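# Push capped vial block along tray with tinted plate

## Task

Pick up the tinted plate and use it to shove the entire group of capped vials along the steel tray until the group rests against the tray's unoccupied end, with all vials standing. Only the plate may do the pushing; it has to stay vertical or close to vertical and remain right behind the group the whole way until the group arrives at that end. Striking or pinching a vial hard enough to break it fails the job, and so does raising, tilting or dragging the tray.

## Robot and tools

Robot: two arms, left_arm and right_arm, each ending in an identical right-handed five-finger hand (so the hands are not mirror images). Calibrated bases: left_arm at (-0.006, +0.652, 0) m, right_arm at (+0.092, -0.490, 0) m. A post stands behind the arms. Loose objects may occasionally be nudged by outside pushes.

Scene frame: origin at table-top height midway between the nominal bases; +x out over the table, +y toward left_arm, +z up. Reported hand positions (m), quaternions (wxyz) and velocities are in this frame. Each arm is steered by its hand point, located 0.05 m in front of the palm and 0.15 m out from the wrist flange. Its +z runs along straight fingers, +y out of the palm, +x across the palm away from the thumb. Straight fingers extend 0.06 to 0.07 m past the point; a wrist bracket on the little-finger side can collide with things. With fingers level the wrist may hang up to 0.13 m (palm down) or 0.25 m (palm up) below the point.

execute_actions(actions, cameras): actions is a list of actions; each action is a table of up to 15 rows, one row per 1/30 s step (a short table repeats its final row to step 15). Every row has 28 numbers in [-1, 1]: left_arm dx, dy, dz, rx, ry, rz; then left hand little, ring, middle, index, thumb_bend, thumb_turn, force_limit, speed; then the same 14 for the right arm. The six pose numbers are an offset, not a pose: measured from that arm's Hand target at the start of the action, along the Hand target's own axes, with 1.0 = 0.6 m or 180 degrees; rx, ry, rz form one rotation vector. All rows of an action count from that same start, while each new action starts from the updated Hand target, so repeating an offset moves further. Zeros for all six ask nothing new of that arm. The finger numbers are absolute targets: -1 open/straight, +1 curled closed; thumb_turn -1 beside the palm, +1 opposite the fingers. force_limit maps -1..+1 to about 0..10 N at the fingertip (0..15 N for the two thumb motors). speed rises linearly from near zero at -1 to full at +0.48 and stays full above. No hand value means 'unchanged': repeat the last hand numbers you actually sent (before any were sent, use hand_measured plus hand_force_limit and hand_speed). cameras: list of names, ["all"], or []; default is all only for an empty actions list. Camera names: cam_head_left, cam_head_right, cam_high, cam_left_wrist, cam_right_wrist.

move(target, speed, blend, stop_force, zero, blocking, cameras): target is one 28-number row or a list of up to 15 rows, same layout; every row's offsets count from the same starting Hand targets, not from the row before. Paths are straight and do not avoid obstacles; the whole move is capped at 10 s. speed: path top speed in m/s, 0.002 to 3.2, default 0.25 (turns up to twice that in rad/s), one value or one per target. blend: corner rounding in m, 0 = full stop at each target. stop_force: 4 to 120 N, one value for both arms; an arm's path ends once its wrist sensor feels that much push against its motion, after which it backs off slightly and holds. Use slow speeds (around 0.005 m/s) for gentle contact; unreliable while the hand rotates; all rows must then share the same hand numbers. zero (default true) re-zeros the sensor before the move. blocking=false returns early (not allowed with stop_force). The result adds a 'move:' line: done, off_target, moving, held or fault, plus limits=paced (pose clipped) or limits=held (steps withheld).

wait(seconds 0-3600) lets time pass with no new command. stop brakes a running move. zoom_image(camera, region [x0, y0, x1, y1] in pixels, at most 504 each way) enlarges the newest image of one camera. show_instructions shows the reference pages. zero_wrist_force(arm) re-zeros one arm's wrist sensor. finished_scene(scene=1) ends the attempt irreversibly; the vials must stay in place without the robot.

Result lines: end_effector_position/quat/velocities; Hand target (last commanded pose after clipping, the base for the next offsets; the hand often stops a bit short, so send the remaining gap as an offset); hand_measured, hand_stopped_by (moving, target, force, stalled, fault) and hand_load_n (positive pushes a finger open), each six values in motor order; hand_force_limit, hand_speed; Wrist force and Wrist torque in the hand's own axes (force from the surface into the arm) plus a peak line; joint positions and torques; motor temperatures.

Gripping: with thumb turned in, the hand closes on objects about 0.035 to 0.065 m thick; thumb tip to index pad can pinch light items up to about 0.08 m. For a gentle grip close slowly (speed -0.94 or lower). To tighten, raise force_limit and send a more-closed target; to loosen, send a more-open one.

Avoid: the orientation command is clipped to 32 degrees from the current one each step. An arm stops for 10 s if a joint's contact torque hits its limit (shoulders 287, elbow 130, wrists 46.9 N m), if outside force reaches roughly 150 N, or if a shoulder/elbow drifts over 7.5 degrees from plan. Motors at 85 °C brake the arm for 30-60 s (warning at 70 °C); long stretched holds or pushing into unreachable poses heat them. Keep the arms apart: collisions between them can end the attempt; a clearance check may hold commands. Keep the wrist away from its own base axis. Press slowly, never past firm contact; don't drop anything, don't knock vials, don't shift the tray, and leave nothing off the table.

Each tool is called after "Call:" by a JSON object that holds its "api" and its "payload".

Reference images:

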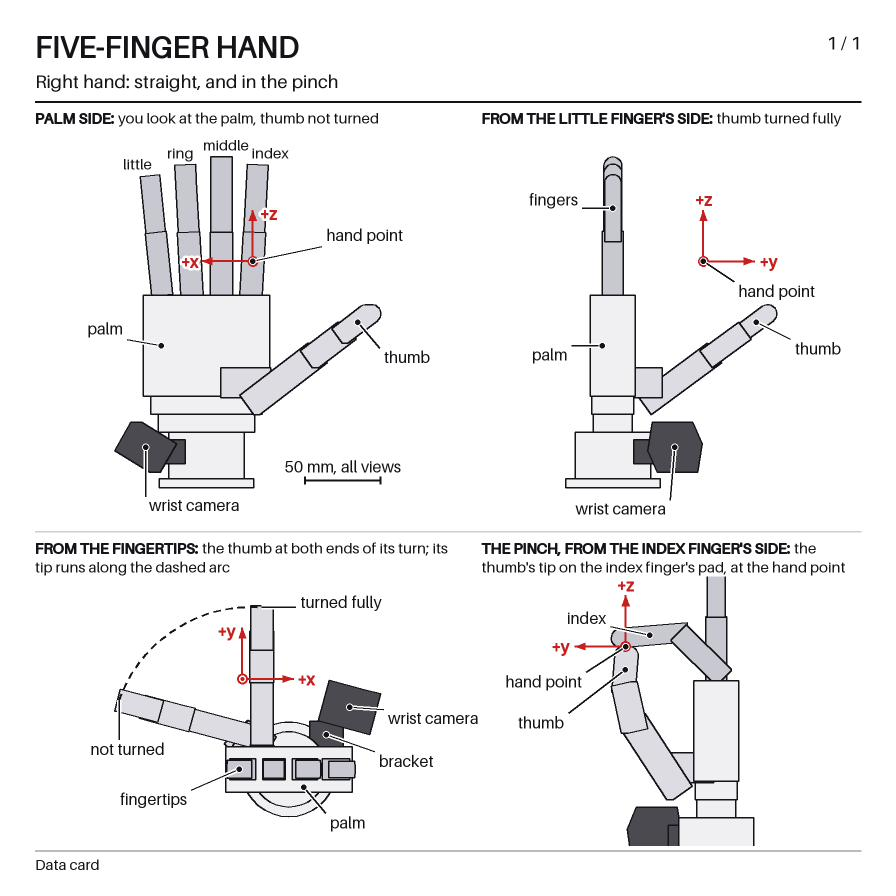

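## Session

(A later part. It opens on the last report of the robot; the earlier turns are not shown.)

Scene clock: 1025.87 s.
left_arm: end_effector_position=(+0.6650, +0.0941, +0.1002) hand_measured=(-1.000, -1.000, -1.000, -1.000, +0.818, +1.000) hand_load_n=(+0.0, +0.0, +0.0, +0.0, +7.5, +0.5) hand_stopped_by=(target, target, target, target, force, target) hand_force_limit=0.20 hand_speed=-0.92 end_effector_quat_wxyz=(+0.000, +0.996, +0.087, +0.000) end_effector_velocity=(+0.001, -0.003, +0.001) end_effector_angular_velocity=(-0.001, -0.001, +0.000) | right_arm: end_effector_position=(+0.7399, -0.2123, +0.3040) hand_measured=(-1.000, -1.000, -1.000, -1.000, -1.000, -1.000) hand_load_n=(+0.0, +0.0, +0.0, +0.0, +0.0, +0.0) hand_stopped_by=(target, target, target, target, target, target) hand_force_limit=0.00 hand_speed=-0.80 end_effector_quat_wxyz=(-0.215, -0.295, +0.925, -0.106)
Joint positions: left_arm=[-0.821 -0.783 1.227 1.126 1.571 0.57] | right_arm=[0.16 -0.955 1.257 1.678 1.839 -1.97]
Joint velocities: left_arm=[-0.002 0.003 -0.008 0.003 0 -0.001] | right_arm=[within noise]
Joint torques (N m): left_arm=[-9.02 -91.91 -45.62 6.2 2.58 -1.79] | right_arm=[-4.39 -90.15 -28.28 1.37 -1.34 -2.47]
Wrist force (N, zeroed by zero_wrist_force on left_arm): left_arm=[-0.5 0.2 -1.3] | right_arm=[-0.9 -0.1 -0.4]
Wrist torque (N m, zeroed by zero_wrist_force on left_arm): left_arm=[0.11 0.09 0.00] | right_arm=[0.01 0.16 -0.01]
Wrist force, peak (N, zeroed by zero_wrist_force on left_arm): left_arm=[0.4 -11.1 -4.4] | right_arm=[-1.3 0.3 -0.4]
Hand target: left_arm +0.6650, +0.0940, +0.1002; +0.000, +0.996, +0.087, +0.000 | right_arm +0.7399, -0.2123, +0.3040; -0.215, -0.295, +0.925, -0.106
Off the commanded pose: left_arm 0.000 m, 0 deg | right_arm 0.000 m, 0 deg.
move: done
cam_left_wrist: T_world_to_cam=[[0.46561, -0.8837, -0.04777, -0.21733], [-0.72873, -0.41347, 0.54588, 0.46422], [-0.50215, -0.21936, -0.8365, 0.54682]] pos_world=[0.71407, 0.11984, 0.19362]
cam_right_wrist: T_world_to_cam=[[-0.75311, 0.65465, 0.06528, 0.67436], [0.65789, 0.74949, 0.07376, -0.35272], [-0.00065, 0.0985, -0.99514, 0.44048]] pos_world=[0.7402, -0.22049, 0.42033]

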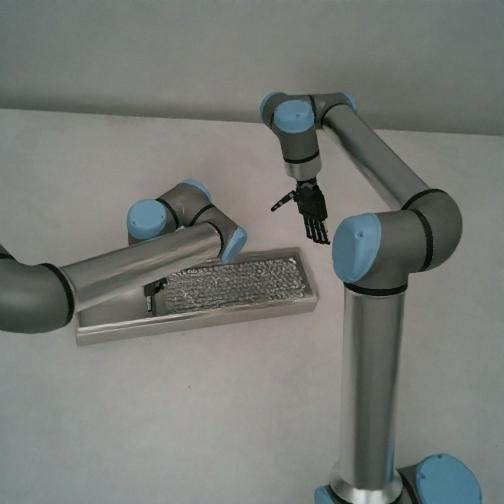

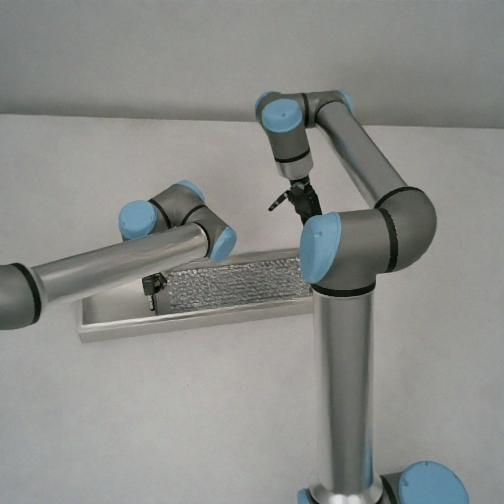

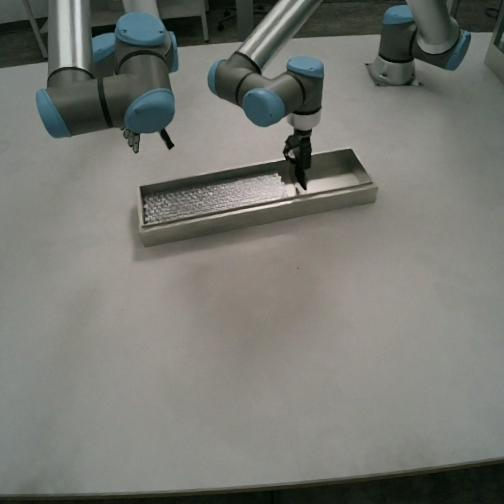

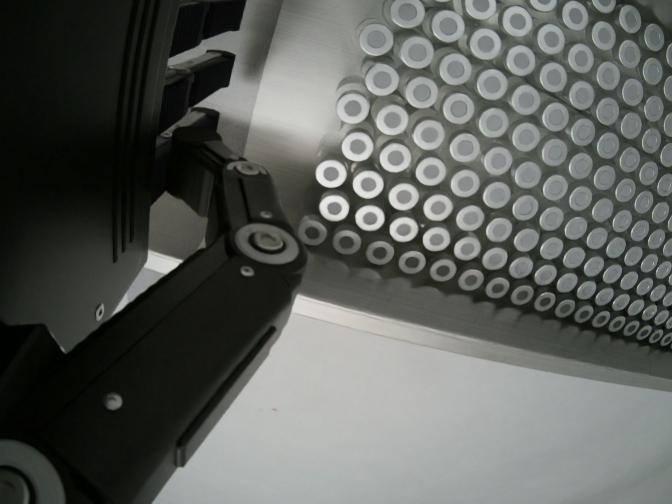

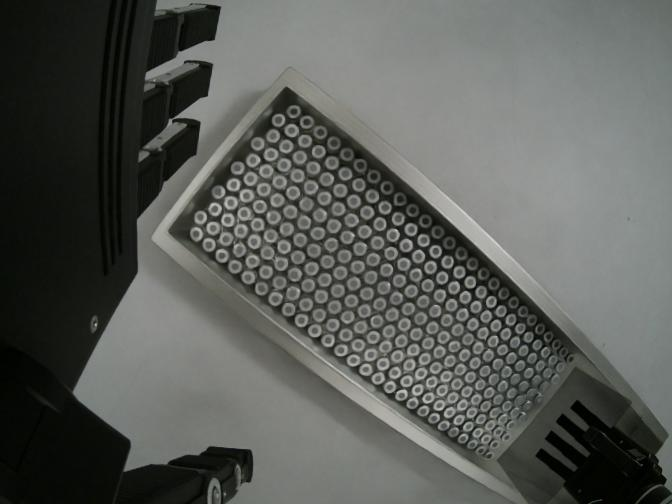

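Call:
{"api": "zoom_image", "payload": {"camera": "cam_right_wrist", "region": [230, 80, 330, 160]}}

Call:
{"api": "zoom_image", "payload": {"camera": "cam_right_wrist", "region": [170, 160, 270, 260]}}

Call:
{"api": "zoom_image", "payload": {"camera": "cam_head_left", "region": [240, 235, 330, 320]}}

Scaled by 5.040 from the camera's image (finer frame: 960x720).

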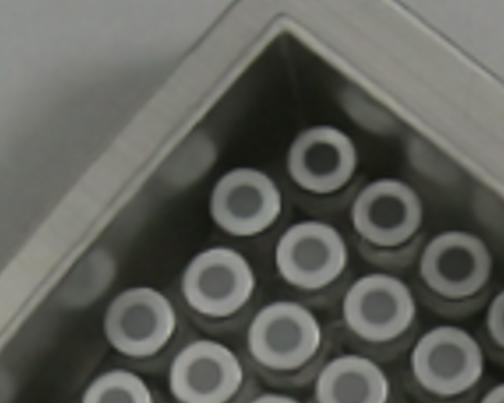

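Scaled by 5.040 from the camera's image (finer frame: 960x720).

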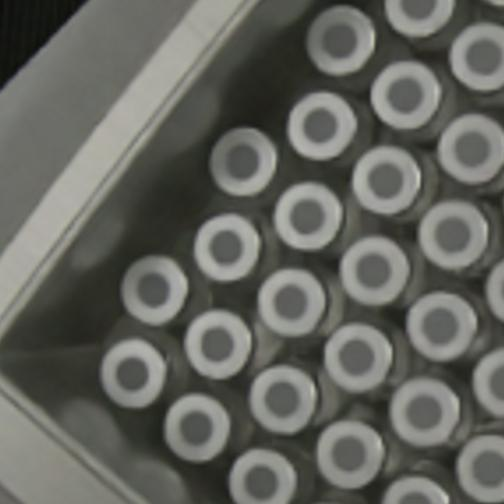

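Scaled by 5.600 from the camera's image (finer frame: 720x720).

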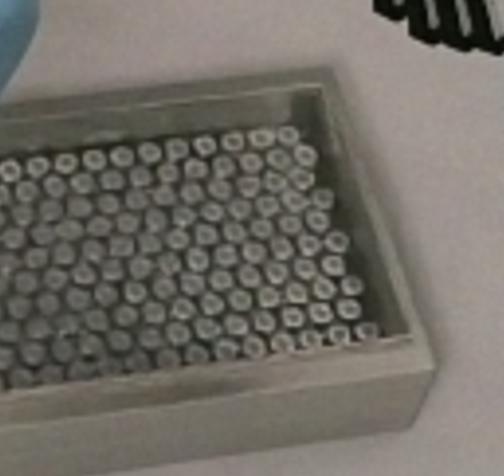

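Call:
{"api": "move", "payload": {"target": [[0,0,-0.25,0,0,0, -1,-1,-1,-1,1,1,0.2,-0.92, 0,0,0,0,0,0,-1,-1,-1,-1,-1,-1,0,-0.8],[-0.0208,0.0633,-0.25,0,0,-0.5, -1,-1,-1,-1,1,1,0.2,-0.92, 0,0,0,0,0,0,-1,-1,-1,-1,-1,-1,0,-0.8]], "speed": [0.07,0.25], "cameras": ["all"]}}

Scene clock: 1064.50 s.
left_arm: end_effector_position=(+0.6592, +0.0544, +0.2502) hand_measured=(-1.000, -1.000, -1.000, -1.000, +0.818, +1.000) hand_load_n=(+0.0, +0.0, +0.0, +0.0, +7.5, +0.5) hand_stopped_by=(target, target, target, target, force, target) hand_force_limit=0.20 hand_speed=-0.92 end_effector_quat_wxyz=(+0.000, +0.643, +0.766, +0.000) | right_arm: end_effector_position=(+0.7399, -0.2123, +0.3040) hand_measured=(-1.000, -1.000, -1.000, -1.000, -1.000, -1.000) hand_load_n=(+0.0, +0.0, +0.0, +0.0, +0.0, +0.0) hand_stopped_by=(target, target, target, target, target, target) hand_force_limit=0.00 hand_speed=-0.80 end_effector_quat_wxyz=(-0.215, -0.295, +0.925, -0.106)
Joint positions: left_arm=[-0.971 -0.899 1.153 1.317 1.571 -1.15] | right_arm=[0.16 -0.955 1.257 1.678 1.839 -1.97]
Joint torques (N m): left_arm=[8.52 -110.44 -30.4 1.3 -2.44 -3.81] | right_arm=[-6.04 -88.33 -28.12 1.54 -2.39 -2.47]
Wrist force (N, zeroed by zero_wrist_force on left_arm): left_arm=[-0.1 0.7 -2.0] | right_arm=[-1.2 0.3 0.1]
Wrist torque (N m, zeroed by zero_wrist_force on left_arm): left_arm=[0.23 0.05 0.06] | right_arm=[0.05 0.19 -0.02]
Wrist force, peak (N, zeroed by zero_wrist_force on left_arm): left_arm=[-0.6 0.7 -3.2] | right_arm=[-1.4 0.3 -0.1]
Hand target: left_arm +0.6593, +0.0545, +0.2502; +0.000, +0.643, +0.766, +0.000 | right_arm +0.7399, -0.2123, +0.3040; -0.215, -0.295, +0.925, -0.106
Off the commanded pose: left_arm 0.000 m, 0 deg | right_arm 0.000 m, 0 deg.
move: done
cam_left_wrist: T_world_to_cam=[[0.88377, 0.46541, -0.04833, -0.5916], [0.41357, -0.72864, 0.54593, -0.37419], [0.21887, -0.50247, -0.83643, 0.20077]] pos_world=[0.63366, 0.10357, 0.34362]
cam_right_wrist: T_world_to_cam=[[-0.75311, 0.65465, 0.06528, 0.67436], [0.65789, 0.74949, 0.07376, -0.35272], [-0.00065, 0.0985, -0.99514, 0.44048]] pos_world=[0.7402, -0.22049, 0.42033]

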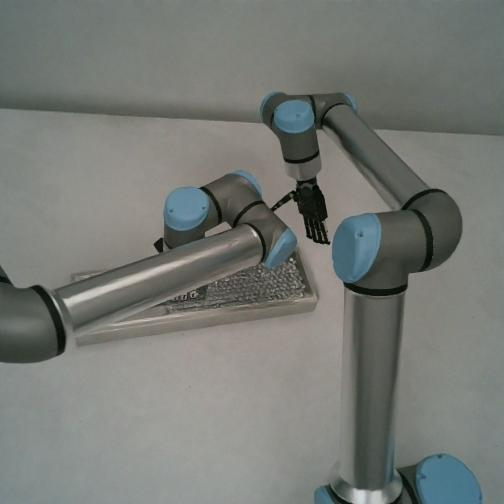

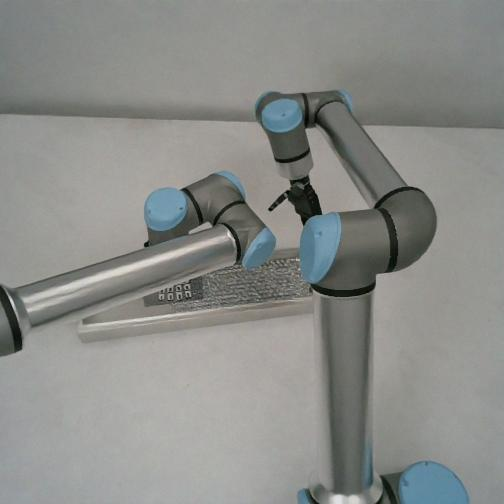

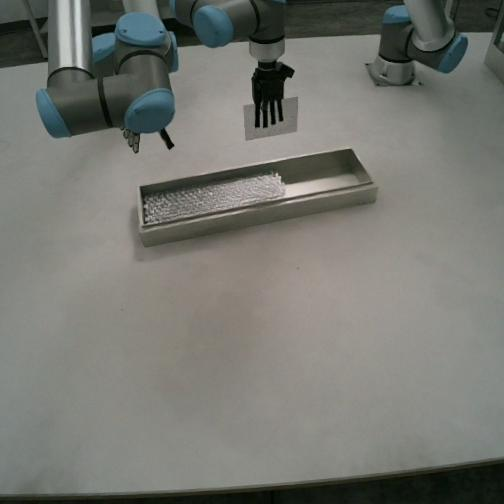

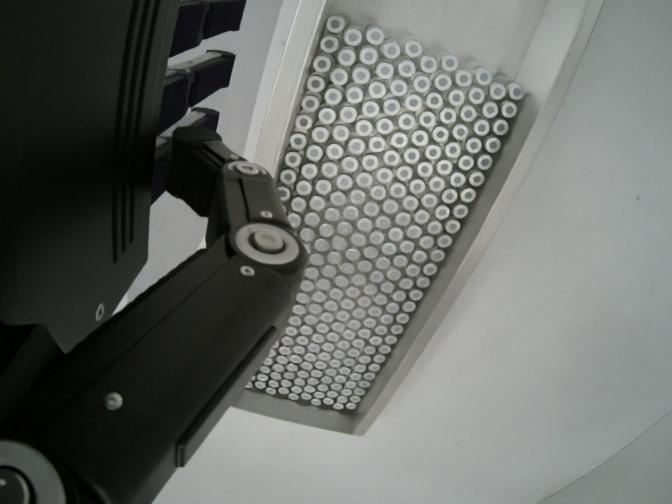

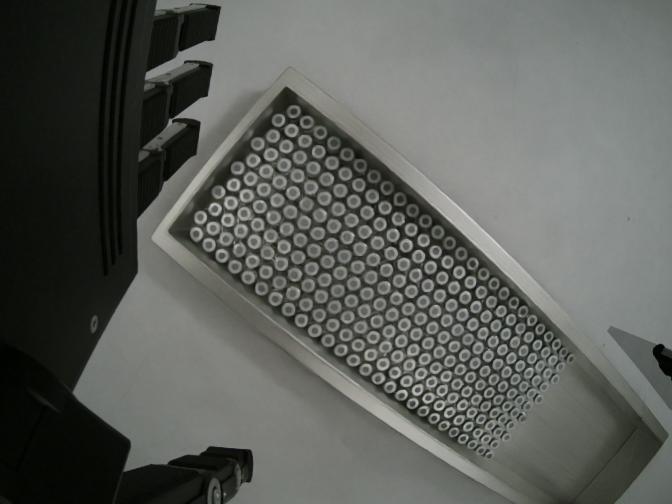

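Call:
{"api": "move", "payload": {"target": [0,0,0.0547,0.0556,0,0, -1,-1,-1,-1,1,1,0.2,-0.92, 0,0,0,0,0,0,-1,-1,-1,-1,-1,-1,0,-0.8], "speed": 0.1}}

Call:
{"api": "move", "payload": {"target": [0,0,0.2083,0,0,0, -1,-1,-1,-1,1,1,0.2,-0.92, 0,0,0,0,0,0,-1,-1,-1,-1,-1,-1,0,-0.8], "speed": 0.06, "stop_force": 8, "cameras": ["all"]}}

Call:
{"api": "zoom_image", "payload": {"camera": "cam_high", "region": [220, 90, 320, 170]}}

Call:
{"api": "zoom_image", "payload": {"camera": "cam_left_wrist", "region": [120, 0, 420, 225]}}

Scene clock: 1077.70 s.
left_arm: end_effector_position=(+0.6593, +0.0545, +0.2174) hand_measured=(-1.000, -1.000, -1.000, -1.000, +0.818, +1.000) hand_load_n=(+0.0, +0.0, +0.0, +0.0, +7.5, +0.5) hand_stopped_by=(target, target, target, target, force, target) hand_force_limit=0.20 hand_speed=-0.92 end_effector_quat_wxyz=(-0.056, +0.640, +0.763, -0.067) | right_arm: end_effector_position=(+0.7399, -0.2123, +0.3040) hand_measured=(-1.000, -1.000, -1.000, -1.000, -1.000, -1.000) hand_load_n=(+0.0, +0.0, +0.0, +0.0, -0.5, +0.0) hand_stopped_by=(target, target, target, target, target, target) hand_force_limit=0.00 hand_speed=-0.80 end_effector_quat_wxyz=(-0.215, -0.295, +0.925, -0.106)
Joint positions: left_arm=[-0.919 -0.832 1.102 1.38 1.726 -1.093] | right_arm=[0.16 -0.955 1.257 1.678 1.839 -1.97]
Joint torques (N m): left_arm=[-5.1 -102.71 -29.52 1.78 0.56 -3.62] | right_arm=[-5.14 -89.86 -28.43 1.75 -2.61 -2.51]
Wrist force (N, zeroed by zero_wrist_force on left_arm): left_arm=[-0.3 0.4 -2.0] | right_arm=[-0.8 0.1 -0.1]
Wrist torque (N m, zeroed by zero_wrist_force on left_arm): left_arm=[0.16 0.09 0.08] | right_arm=[0.03 0.14 0.01]
Wrist force, peak (N, zeroed by zero_wrist_force on left_arm): left_arm=[-0.2 0.5 -2.4] | right_arm=[-1.3 -0.1 -0.3]
Hand target: left_arm +0.6593, +0.0545, +0.2174; -0.056, +0.640, +0.763, -0.067 | right_arm +0.7399, -0.2123, +0.3040; -0.215, -0.295, +0.925, -0.106
Off the commanded pose: left_arm 0.000 m, 0 deg | right_arm 0.000 m, 0 deg.
move: done

Scene clock: 1080.90 s.
left_arm: end_effector_position=(+0.6379, +0.0506, +0.0943) hand_measured=(-1.000, -1.000, -1.000, -1.000, +0.818, +1.000) hand_load_n=(+0.0, +0.0, +0.0, +0.0, +7.5, +1.0) hand_stopped_by=(target, target, target, target, force, target) hand_force_limit=0.20 hand_speed=-0.92 end_effector_quat_wxyz=(-0.056, +0.640, +0.763, -0.067) | right_arm: end_effector_position=(+0.7399, -0.2123, +0.3040) hand_measured=(-1.000, -1.000, -1.000, -1.000, -1.000, -1.000) hand_load_n=(+0.0, +0.0, +0.0, +0.0, +0.0, +0.0) hand_stopped_by=(target, target, target, target, target, target) hand_force_limit=0.00 hand_speed=-0.80 end_effector_quat_wxyz=(-0.215, -0.295, +0.925, -0.106)
Joint positions: left_arm=[-0.942 -0.777 1.233 1.19 1.728 -1.116] | right_arm=[0.16 -0.955 1.257 1.678 1.839 -1.97]
Joint torques (N m): left_arm=[8.48 -115.65 -45.42 6.59 1.99 2.96] | right_arm=[-4.99 -89.95 -28.78 1.74 -2.64 -2.45]
Wrist force (N, zeroed by zero_wrist_force on left_arm): left_arm=[-0.6 0.6 -2.1] | right_arm=[-1.1 0.0 -0.3]
Wrist torque (N m, zeroed by zero_wrist_force on left_arm): left_arm=[0.19 0.15 0.15] | right_arm=[0.03 0.19 -0.01]
Wrist force, peak (N, zeroed by zero_wrist_force on left_arm): left_arm=[-0.3 0.1 -3.0] | right_arm=[-1.4 0.1 -0.4]
Hand target: left_arm +0.6379, +0.0507, +0.0943; -0.056, +0.640, +0.763, -0.067 | right_arm +0.7399, -0.2123, +0.3040; -0.215, -0.295, +0.925, -0.106
Off the commanded pose: left_arm 0.000 m, 0 deg | right_arm 0.000 m, 0 deg.
move: done
cam_left_wrist: T_world_to_cam=[[0.86113, 0.46164, -0.21294, -0.5483], [0.50297, -0.71271, 0.48893, -0.33541], [0.07394, -0.52814, -0.84593, 0.16783]] pos_world=[0.62845, 0.1027, 0.18921]
cam_right_wrist: T_world_to_cam=[[-0.75311, 0.65465, 0.06528, 0.67436], [0.65789, 0.74949, 0.07376, -0.35272], [-0.00065, 0.0985, -0.99514, 0.44048]] pos_world=[0.7402, -0.22049, 0.42033]

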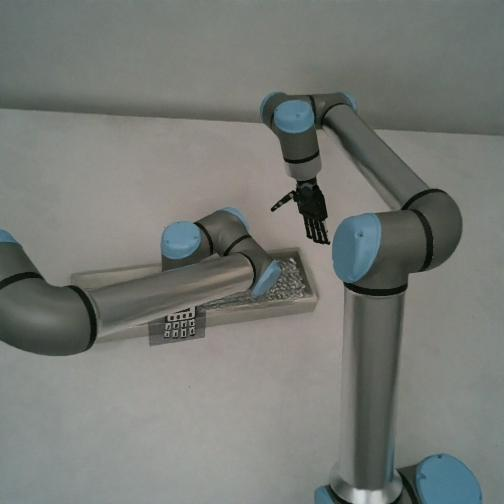

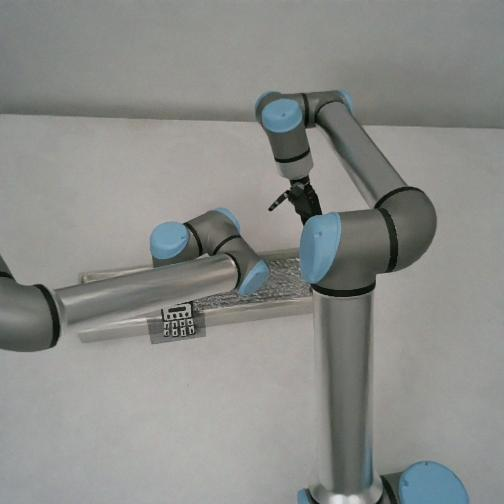

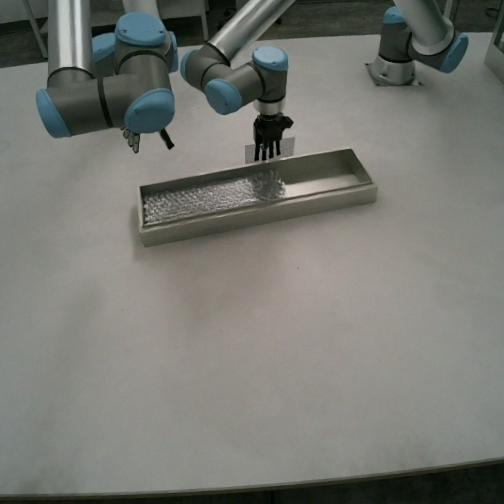

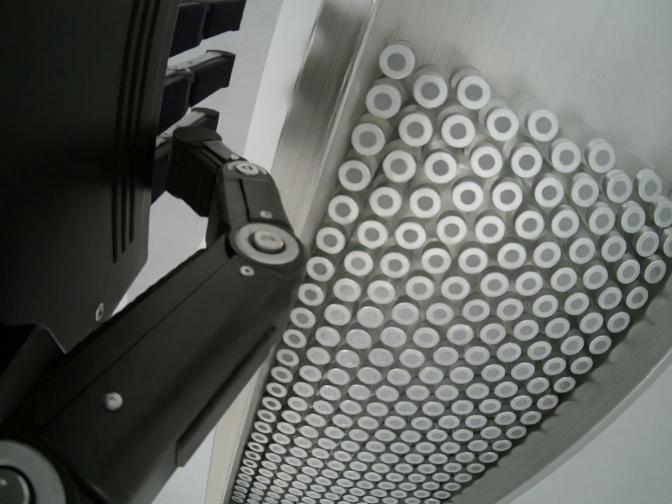

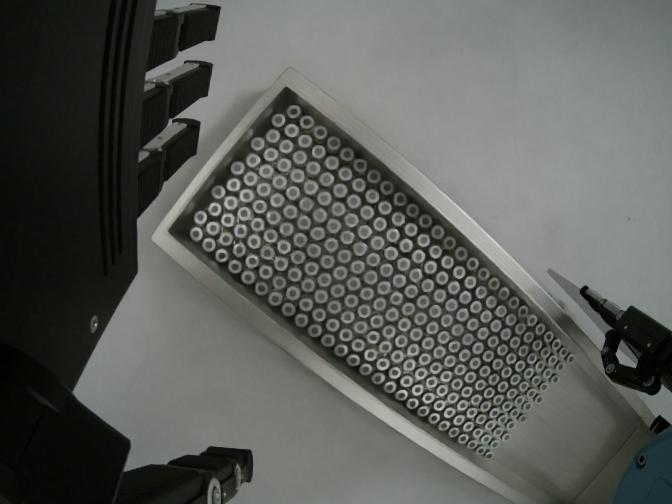

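Scaled by 5.040 from the camera's image (finer frame: 720x720).

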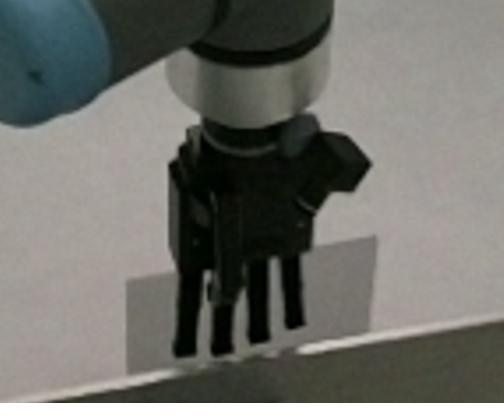

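Scaled by 1.680 from the camera's image (finer frame: 960x720).

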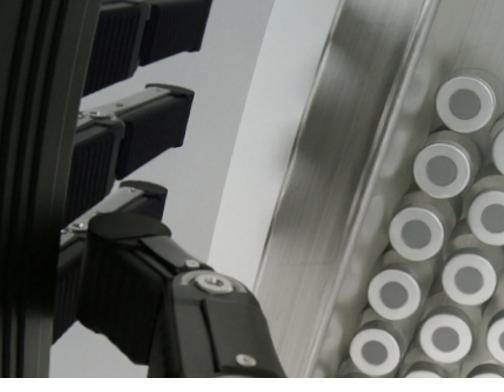

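Call:
{"api": "move", "payload": {"target": [0,0.045,0,0,0,0, -1,-1,-1,-1,1,1,0.2,-0.92, 0,0,0,0,0,0,-1,-1,-1,-1,-1,-1,0,-0.8], "speed": 0.006, "stop_force": 4}}

Call:
{"api": "move", "payload": {"target": [0,0,0.025,0,0,0, -1,-1,-1,-1,1,1,0.2,-0.92, 0,0,0,0,0,0,-1,-1,-1,-1,-1,-1,0,-0.8], "speed": 0.005, "stop_force": 4, "cameras": ["all"]}}

Call:
{"api": "zoom_image", "payload": {"camera": "cam_high", "region": [220, 100, 320, 180]}}

Call:
{"api": "zoom_image", "payload": {"camera": "cam_left_wrist", "region": [120, 0, 420, 225]}}

Call:
{"api": "zoom_image", "payload": {"camera": "cam_right_wrist", "region": [500, 240, 672, 440]}}

Scene clock: 1098.27 s.
left_arm: end_effector_position=(+0.6576, +0.0542, +0.0907) hand_measured=(-1.000, -1.000, -1.000, -1.000, +0.818, +1.000) hand_load_n=(+0.0, +0.0, +0.0, +0.0, +8.0, +1.0) hand_stopped_by=(target, target, target, target, force, target) hand_force_limit=0.20 hand_speed=-0.92 end_effector_quat_wxyz=(-0.056, +0.640, +0.763, -0.067) | right_arm: end_effector_position=(+0.7399, -0.2123, +0.3040) hand_measured=(-1.000, -1.000, -1.000, -1.000, -1.000, -1.000) hand_load_n=(+0.0, +0.0, +0.0, +0.0, +0.0, +0.0) hand_stopped_by=(target, target, target, target, target, target) hand_force_limit=0.00 hand_speed=-0.80 end_effector_quat_wxyz=(-0.215, -0.295, +0.925, -0.106)
Joint positions: left_arm=[-0.921 -0.754 1.199 1.206 1.727 -1.095] | right_arm=[0.16 -0.955 1.257 1.678 1.839 -1.97]
Joint torques (N m): left_arm=[-8.78 -118.03 -28.59 0.99 -1.52 -3.88] | right_arm=[-6.16 -87.82 -27.88 1.75 -2.45 -2.29]
Wrist force (N, zeroed by zero_wrist_force on left_arm): left_arm=[0.4 -3.1 -1.1] | right_arm=[-0.8 0.1 -0.4]
Wrist torque (N m, zeroed by zero_wrist_force on left_arm): left_arm=[0.30 0.09 0.17] | right_arm=[0.06 0.16 0.00]
Wrist force, peak (N, zeroed by zero_wrist_force on left_arm): left_arm=[0.9 -6.4 -2.0] | right_arm=[-1.3 0.0 -0.3]
Hand target: left_arm +0.6576, +0.0541, +0.0908; -0.056, +0.640, +0.763, -0.067 (not the last commanded pose) | right_arm +0.7399, -0.2123, +0.3040; -0.215, -0.295, +0.925, -0.106
Off the commanded pose: left_arm 0.007 m, 0 deg | right_arm 0.000 m, 0 deg.
move: contact (left_arm)

Scene clock: 1100.37 s.
left_arm: end_effector_position=(+0.6569, +0.0540, +0.0865) hand_measured=(-1.000, -1.000, -1.000, -1.000, +0.818, +1.000) hand_load_n=(+0.0, +0.0, +0.0, +0.0, +8.0, +0.5) hand_stopped_by=(target, target, target, target, force, target) hand_force_limit=0.20 hand_speed=-0.92 end_effector_quat_wxyz=(-0.056, +0.640, +0.763, -0.067) | right_arm: end_effector_position=(+0.7399, -0.2123, +0.3040) hand_measured=(-1.000, -1.000, -1.000, -1.000, -1.000, -1.000) hand_load_n=(+0.0, +0.0, +0.0, +0.0, +0.0, +0.0) hand_stopped_by=(target, target, target, target, target, target) hand_force_limit=0.00 hand_speed=-0.80 end_effector_quat_wxyz=(-0.215, -0.295, +0.925, -0.106)
Joint positions: left_arm=[-0.922 -0.752 1.202 1.2 1.727 -1.096] | right_arm=[0.16 -0.955 1.257 1.678 1.839 -1.97]
Joint torques (N m): left_arm=[8.13 -117.41 -47.05 5.63 0.77 0.15] | right_arm=[-6.21 -89.68 -28.8 1.65 -2.56 -2.18]
Wrist force (N, zeroed by zero_wrist_force on left_arm): left_arm=[-0.4 -3.8 -1.4] | right_arm=[-0.7 0.0 -0.3]
Wrist torque (N m, zeroed by zero_wrist_force on left_arm): left_arm=[0.24 0.25 0.28] | right_arm=[0.02 0.13 0.01]
Wrist force, peak (N, zeroed by zero_wrist_force on left_arm): left_arm=[-1.4 -4.4 -5.8] | right_arm=[-1.5 0.3 -0.3]
Hand target: left_arm +0.6569, +0.0540, +0.0865; -0.056, +0.640, +0.763, -0.067 (not the last commanded pose) | right_arm +0.7399, -0.2123, +0.3040; -0.215, -0.295, +0.925, -0.106
Off the commanded pose: left_arm 0.011 m, 0 deg | right_arm 0.000 m, 0 deg.
move: contact (left_arm)
cam_left_wrist: T_world_to_cam=[[0.86112, 0.46166, -0.21293, -0.56785], [0.503, -0.71273, 0.48889, -0.33881], [0.07394, -0.52809, -0.84596, 0.16157]] pos_world=[0.64746, 0.106, 0.18141]
cam_right_wrist: T_world_to_cam=[[-0.75311, 0.65465, 0.06528, 0.67436], [0.65789, 0.74949, 0.07376, -0.35272], [-0.00065, 0.0985, -0.99514, 0.44048]] pos_world=[0.7402, -0.22049, 0.42033]

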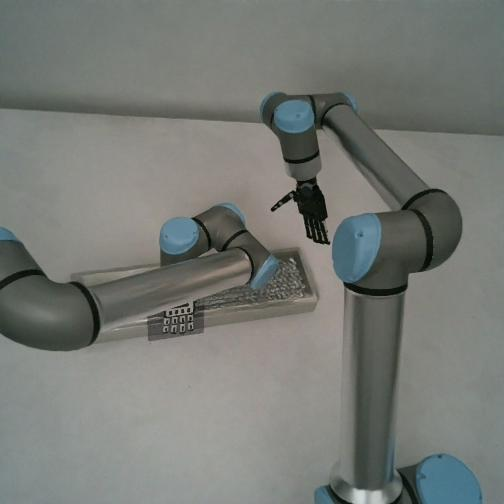

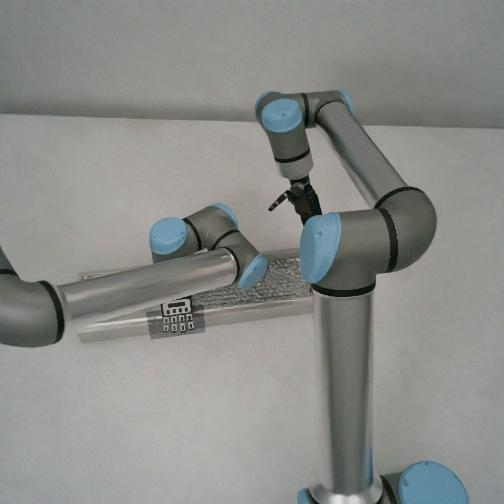

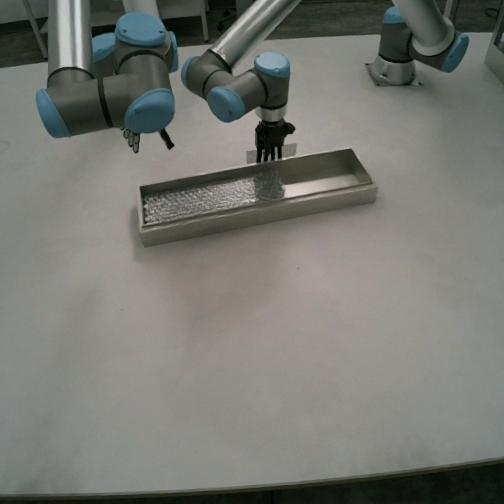

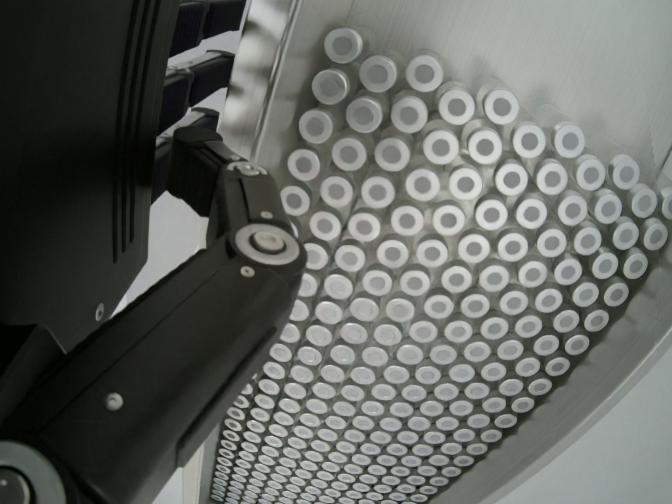

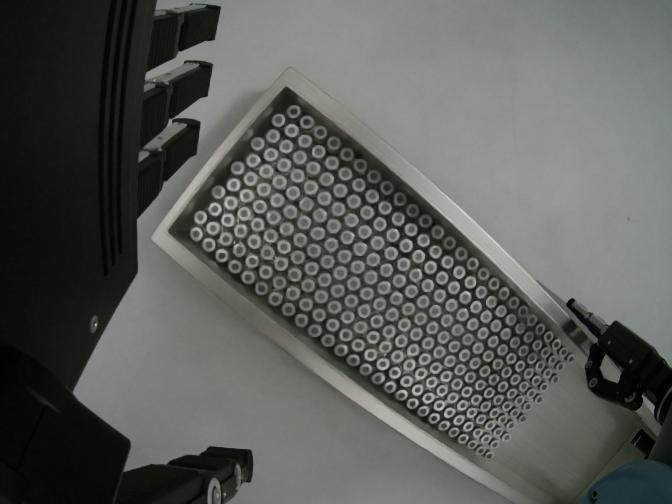

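Scaled by 5.040 from the camera's image (finer frame: 720x720).

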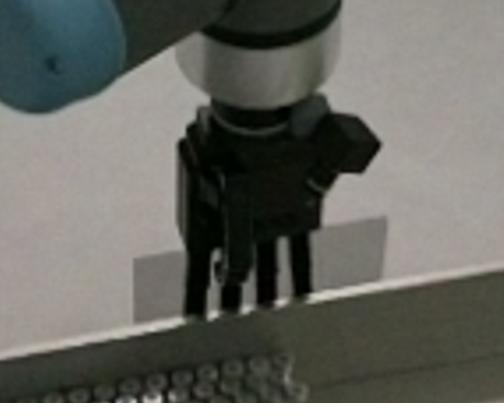

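Scaled by 1.680 from the camera's image (finer frame: 960x720).

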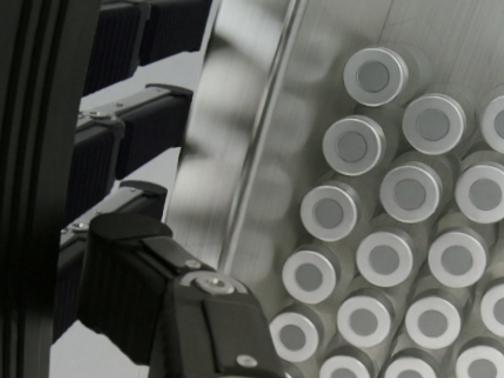

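Scaled by 2.520 from the camera's image (finer frame: 960x720).

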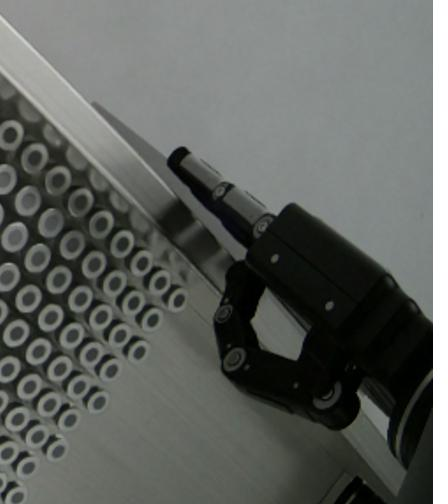

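Call:
{"api": "move", "payload": {"target": [[0,0,0,0,0,0, -1,-1,-1,-1,0.6,1,0.2,-0.9, 0,0,0,0,0,0,-1,-1,-1,-1,-1,-1,0,-0.8]]}}

Call:
{"api": "move", "payload": {"target": [[0,0,0,0,0,0, -1,-1,-1,-1,-0.5,1,0.2,-0.2, 0,0,0,0,0,0,-1,-1,-1,-1,-1,-1,0,-0.8],[0,-0.04,0,0,0,0, -1,-1,-1,-1,-0.5,1,0.2,-0.2, 0,0,0,0,0,0,-1,-1,-1,-1,-1,-1,0,-0.8]], "speed": 0.02, "cameras": ["cam_left_wrist","cam_right_wrist","cam_high"]}}

Call:
{"api": "zoom_image", "payload": {"camera": "cam_high", "region": [220, 100, 320, 180]}}

Call:
{"api": "zoom_image", "payload": {"camera": "cam_left_wrist", "region": [120, 0, 420, 225]}}

Scene clock: 1111.47 s.
left_arm: end_effector_position=(+0.6569, +0.0540, +0.0865) hand_measured=(-1.000, -1.000, -1.000, -1.000, +0.600, +1.000) hand_load_n=(+0.0, +0.0, +0.0, +0.0, +0.0, +0.0) hand_stopped_by=(target, target, target, target, target, target) hand_force_limit=0.20 hand_speed=-0.90 end_effector_quat_wxyz=(-0.056, +0.640, +0.763, -0.067) | right_arm: end_effector_position=(+0.7399, -0.2123, +0.3040) hand_measured=(-1.000, -1.000, -1.000, -1.000, -1.000, -1.000) hand_load_n=(-0.5, +0.0, +0.0, +0.0, +0.0, +0.0) hand_stopped_by=(target, target, target, target, target, target) hand_force_limit=0.00 hand_speed=-0.80 end_effector_quat_wxyz=(-0.215, -0.295, +0.925, -0.106)
Joint positions: left_arm=[-0.922 -0.752 1.202 1.2 1.727 -1.096] | right_arm=[0.16 -0.955 1.257 1.678 1.839 -1.97]
Joint torques (N m): left_arm=[0.47 -111.1 -37.62 2.96 -1.86 2.03] | right_arm=[-4.47 -89.24 -28.48 1.9 -2.13 -2.37]
Wrist force (N, zeroed by zero_wrist_force on left_arm): left_arm=[-0.5 0.0 -3.7] | right_arm=[-0.5 0.1 -0.5]
Wrist torque (N m, zeroed by zero_wrist_force on left_arm): left_arm=[0.24 0.18 0.12] | right_arm=[0.06 0.11 0.02]
Wrist force, peak (N, zeroed by zero_wrist_force on left_arm): left_arm=[-0.4 -4.2 -2.1] | right_arm=[-1.3 0.0 -0.4]
Hand target: left_arm +0.6569, +0.0540, +0.0865; -0.056, +0.640, +0.763, -0.067 | right_arm +0.7399, -0.2123, +0.3040; -0.215, -0.295, +0.925, -0.106
Off the commanded pose: left_arm 0.000 m, 0 deg | right_arm 0.000 m, 0 deg.
move: done

Scene clock: 1114.17 s.
left_arm: end_effector_position=(+0.6335, +0.0499, +0.0907) hand_measured=(-1.000, -1.000, -1.000, -1.000, -0.500, +1.000) hand_load_n=(+0.0, +0.0, +0.0, +0.0, +0.0, +0.0) hand_stopped_by=(target, target, target, target, target, target) hand_force_limit=0.20 hand_speed=-0.20 end_effector_quat_wxyz=(-0.056, +0.640, +0.763, -0.067) | right_arm: end_effector_position=(+0.7399, -0.2123, +0.3040) hand_measured=(-1.000, -1.000, -1.000, -1.000, -1.000, -1.000) hand_load_n=(+0.0, +0.0, +0.0, +0.0, +0.0, +0.0) hand_stopped_by=(target, target, target, target, target, target) hand_force_limit=0.00 hand_speed=-0.80 end_effector_quat_wxyz=(-0.215, -0.295, +0.925, -0.106)
Joint positions: left_arm=[-0.947 -0.779 1.243 1.181 1.729 -1.121] | right_arm=[0.16 -0.955 1.257 1.678 1.839 -1.97]
Joint torques (N m): left_arm=[9.14 -91.97 -45.14 4.84 2.71 1.72] | right_arm=[-5.67 -87.83 -29.23 1.81 -2.51 -2.3]
Wrist force (N, zeroed by zero_wrist_force on left_arm): left_arm=[-0.6 0.4 -3.0] | right_arm=[-0.8 0.1 -0.2]
Wrist torque (N m, zeroed by zero_wrist_force on left_arm): left_arm=[0.25 0.18 0.13] | right_arm=[0.04 0.14 0.01]
Wrist force, peak (N, zeroed by zero_wrist_force on left_arm): left_arm=[-0.2 0.3 -3.7] | right_arm=[-1.3 -0.3 -0.1]
Hand target: left_arm +0.6336, +0.0499, +0.0907; -0.056, +0.640, +0.763, -0.067 | right_arm +0.7399, -0.2123, +0.3040; -0.215, -0.295, +0.925, -0.106
Off the commanded pose: left_arm 0.000 m, 0 deg | right_arm 0.000 m, 0 deg.
move: done
cam_left_wrist: T_world_to_cam=[[0.86108, 0.46174, -0.21291, -0.5449], [0.50305, -0.71265, 0.48896, -0.33206], [0.07404, -0.52814, -0.84593, 0.16462]] pos_world=[0.62406, 0.1019, 0.18561]
cam_right_wrist: T_world_to_cam=[[-0.75311, 0.65465, 0.06528, 0.67436], [0.65789, 0.74949, 0.07376, -0.35272], [-0.00065, 0.0985, -0.99514, 0.44048]] pos_world=[0.7402, -0.22049, 0.42033]
Images, in order (width x height): cam_high 504x504, cam_left_wrist 672x504, cam_right_wrist 672x504.

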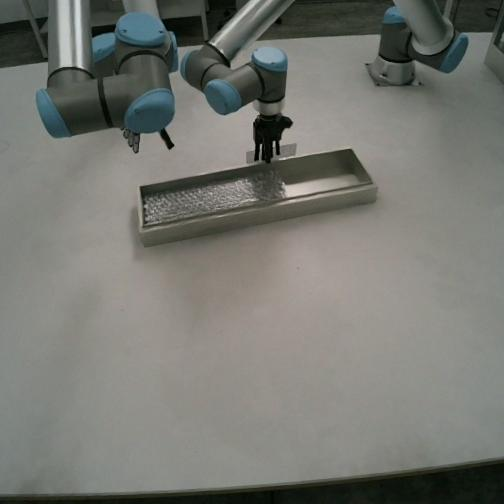

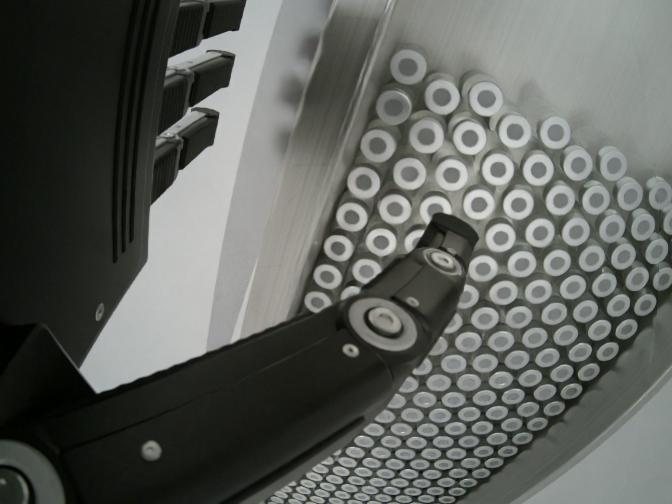

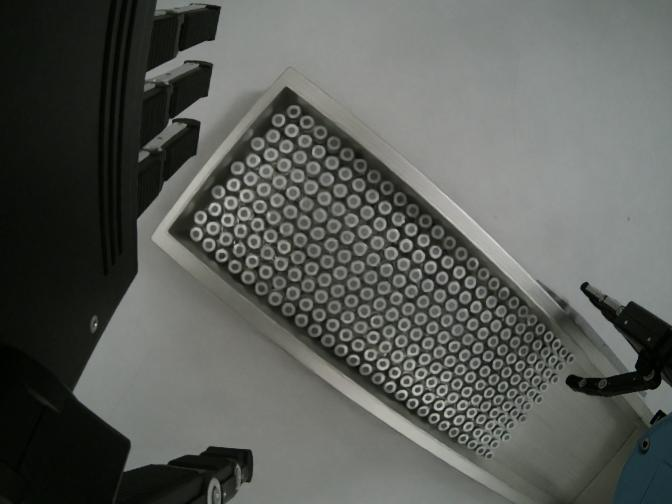

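Scaled by 5.040 from the camera's image (finer frame: 720x720).

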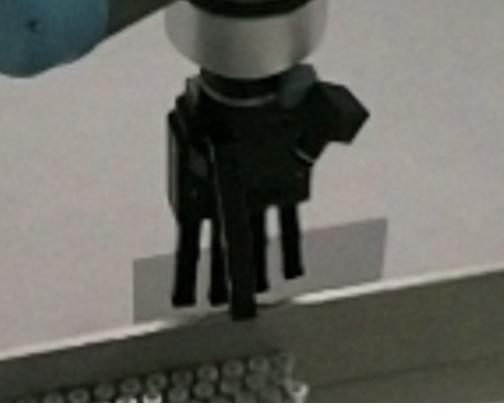

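Scaled by 1.680 from the camera's image (finer frame: 960x720).

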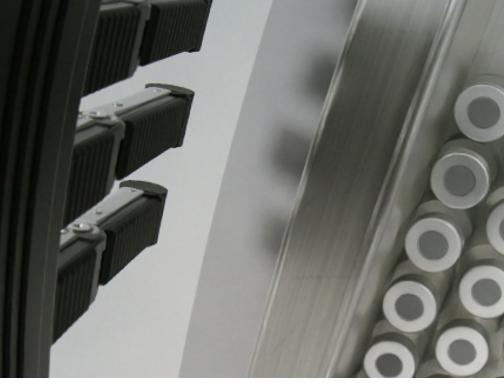

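Call:
{"api": "move", "payload": {"target": [[0,-0.005,-0.25,0,0,0, -1,-1,-1,-1,-0.5,1,0.2,-0.2, 0,0,0,0,0,0,-1,-1,-1,-1,-1,-1,0,-0.8],[0,-0.1,-0.35,0,0,0, -1,-1,-1,-1,-0.5,1,0.2,-0.2, 0,0,0,0,0,0,-1,-1,-1,-1,-1,-1,0,-0.8]], "speed": [0.08,0.2], "blend": 0.02, "cameras": ["all"]}}

Call:
{"api": "zoom_image", "payload": {"camera": "cam_high", "region": [120, 110, 400, 270]}}

Call:
{"api": "zoom_image", "payload": {"camera": "cam_head_left", "region": [60, 230, 330, 360]}}

Scene clock: 1126.53 s.
left_arm: end_effector_position=(+0.6114, +0.0460, +0.3078) hand_measured=(-1.000, -1.000, -1.000, -1.000, -0.500, +1.000) hand_load_n=(+0.0, +0.0, +0.0, +0.0, +0.0, +0.0) hand_stopped_by=(target, target, target, target, target, target) hand_force_limit=0.20 hand_speed=-0.20 end_effector_quat_wxyz=(-0.056, +0.640, +0.763, -0.067) | right_arm: end_effector_position=(+0.7399, -0.2123, +0.3040) hand_measured=(-1.000, -1.000, -1.000, -1.000, -1.000, -1.000) hand_load_n=(+0.0, +0.0, +0.0, +0.0, +0.0, +0.0) hand_stopped_by=(target, target, target, target, target, target) hand_force_limit=0.00 hand_speed=-0.80 end_effector_quat_wxyz=(-0.215, -0.295, +0.925, -0.106)
Joint positions: left_arm=[-0.972 -0.922 1.092 1.473 1.73 -1.146] | right_arm=[0.16 -0.955 1.257 1.678 1.839 -1.97]
Joint torques (N m): left_arm=[-9.06 -110.21 -46.78 4.22 -0.68 3.7] | right_arm=[-5.39 -88.23 -28.06 1.72 -2.42 -2.12]
Wrist force (N, zeroed by zero_wrist_force on left_arm): left_arm=[-0.5 0.1 -3.0] | right_arm=[-0.9 0.0 -0.2]
Wrist torque (N m, zeroed by zero_wrist_force on left_arm): left_arm=[0.22 0.14 -0.02] | right_arm=[0.02 0.17 -0.01]
Wrist force, peak (N, zeroed by zero_wrist_force on left_arm): left_arm=[-0.3 -1.3 -4.7] | right_arm=[-1.3 -0.2 -0.5]
Hand target: left_arm +0.6114, +0.0460, +0.3079; -0.056, +0.640, +0.763, -0.067 | right_arm +0.7399, -0.2123, +0.3040; -0.215, -0.295, +0.925, -0.106
Off the commanded pose: left_arm 0.000 m, 0 deg | right_arm 0.000 m, 0 deg.
move: done
cam_left_wrist: T_world_to_cam=[[0.86108, 0.46171, -0.21299, -0.47785], [0.50307, -0.71266, 0.48891, -0.4298], [0.07394, -0.52814, -0.84593, 0.34797]] pos_world=[0.60196, 0.0981, 0.40271]
cam_right_wrist: T_world_to_cam=[[-0.75311, 0.65465, 0.06528, 0.67436], [0.65789, 0.74949, 0.07376, -0.35272], [-0.00065, 0.0985, -0.99514, 0.44048]] pos_world=[0.7402, -0.22049, 0.42033]

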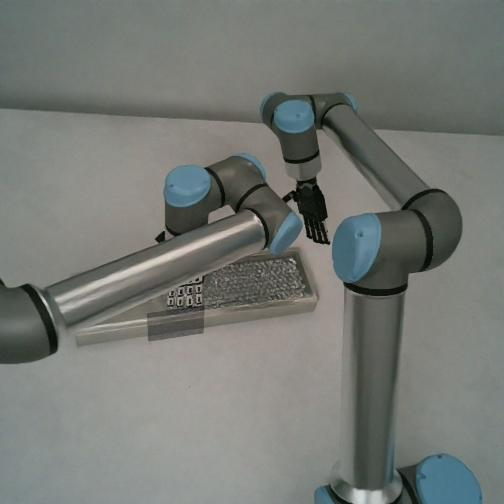

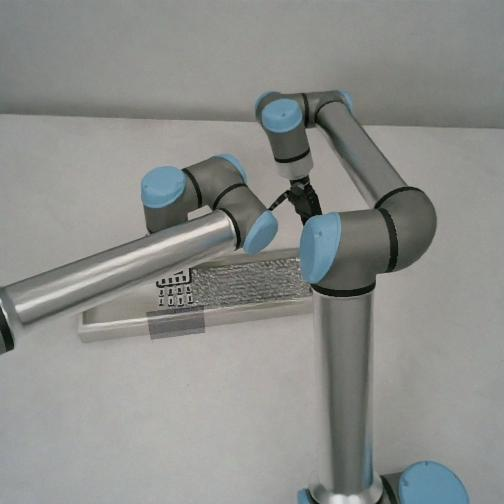

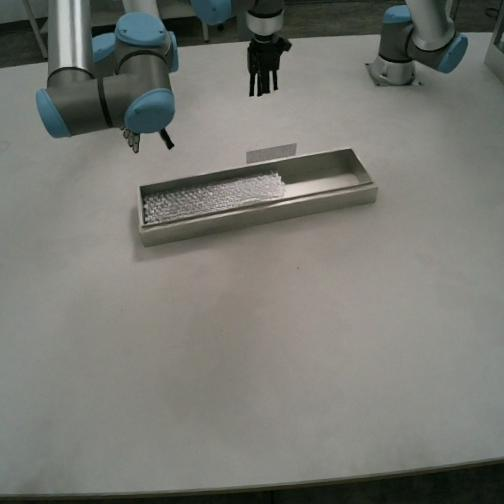

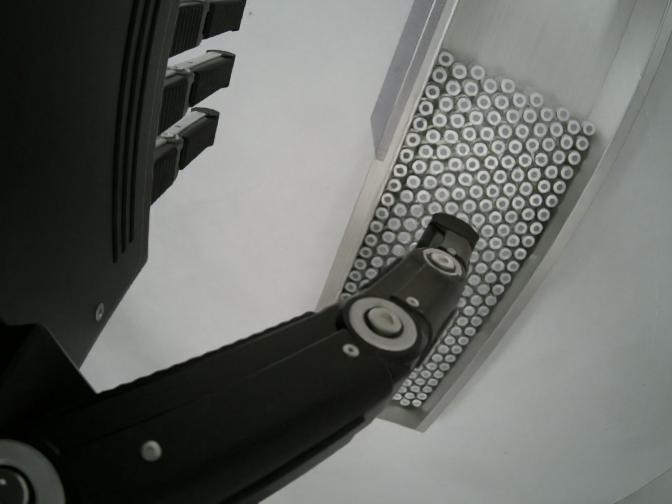

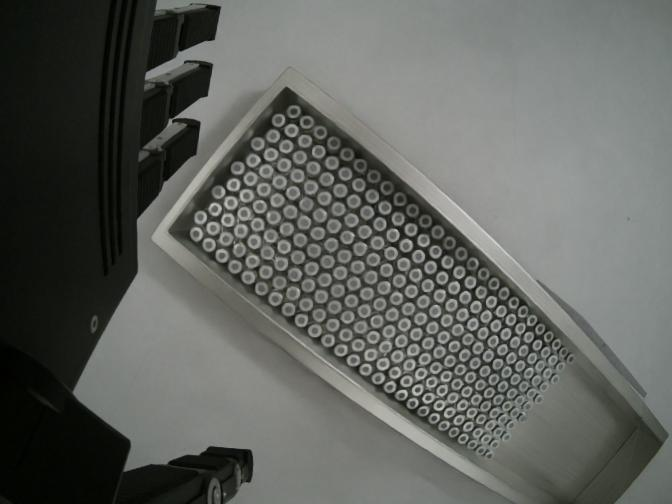

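Scaled by 1.800 from the camera's image (finer frame: 720x720).

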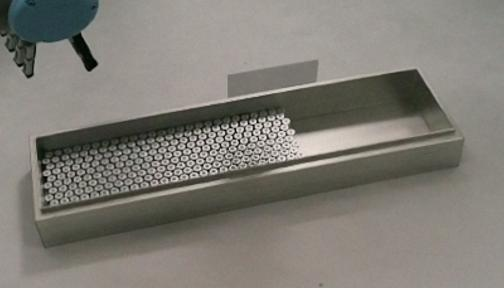

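Scaled by 1.867 from the camera's image (finer frame: 720x720).

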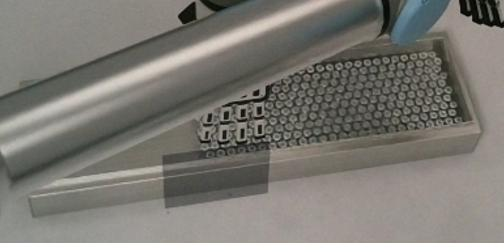

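Call:
{"api": "finished_scene", "payload": {}}

The scene is finished: the task was done.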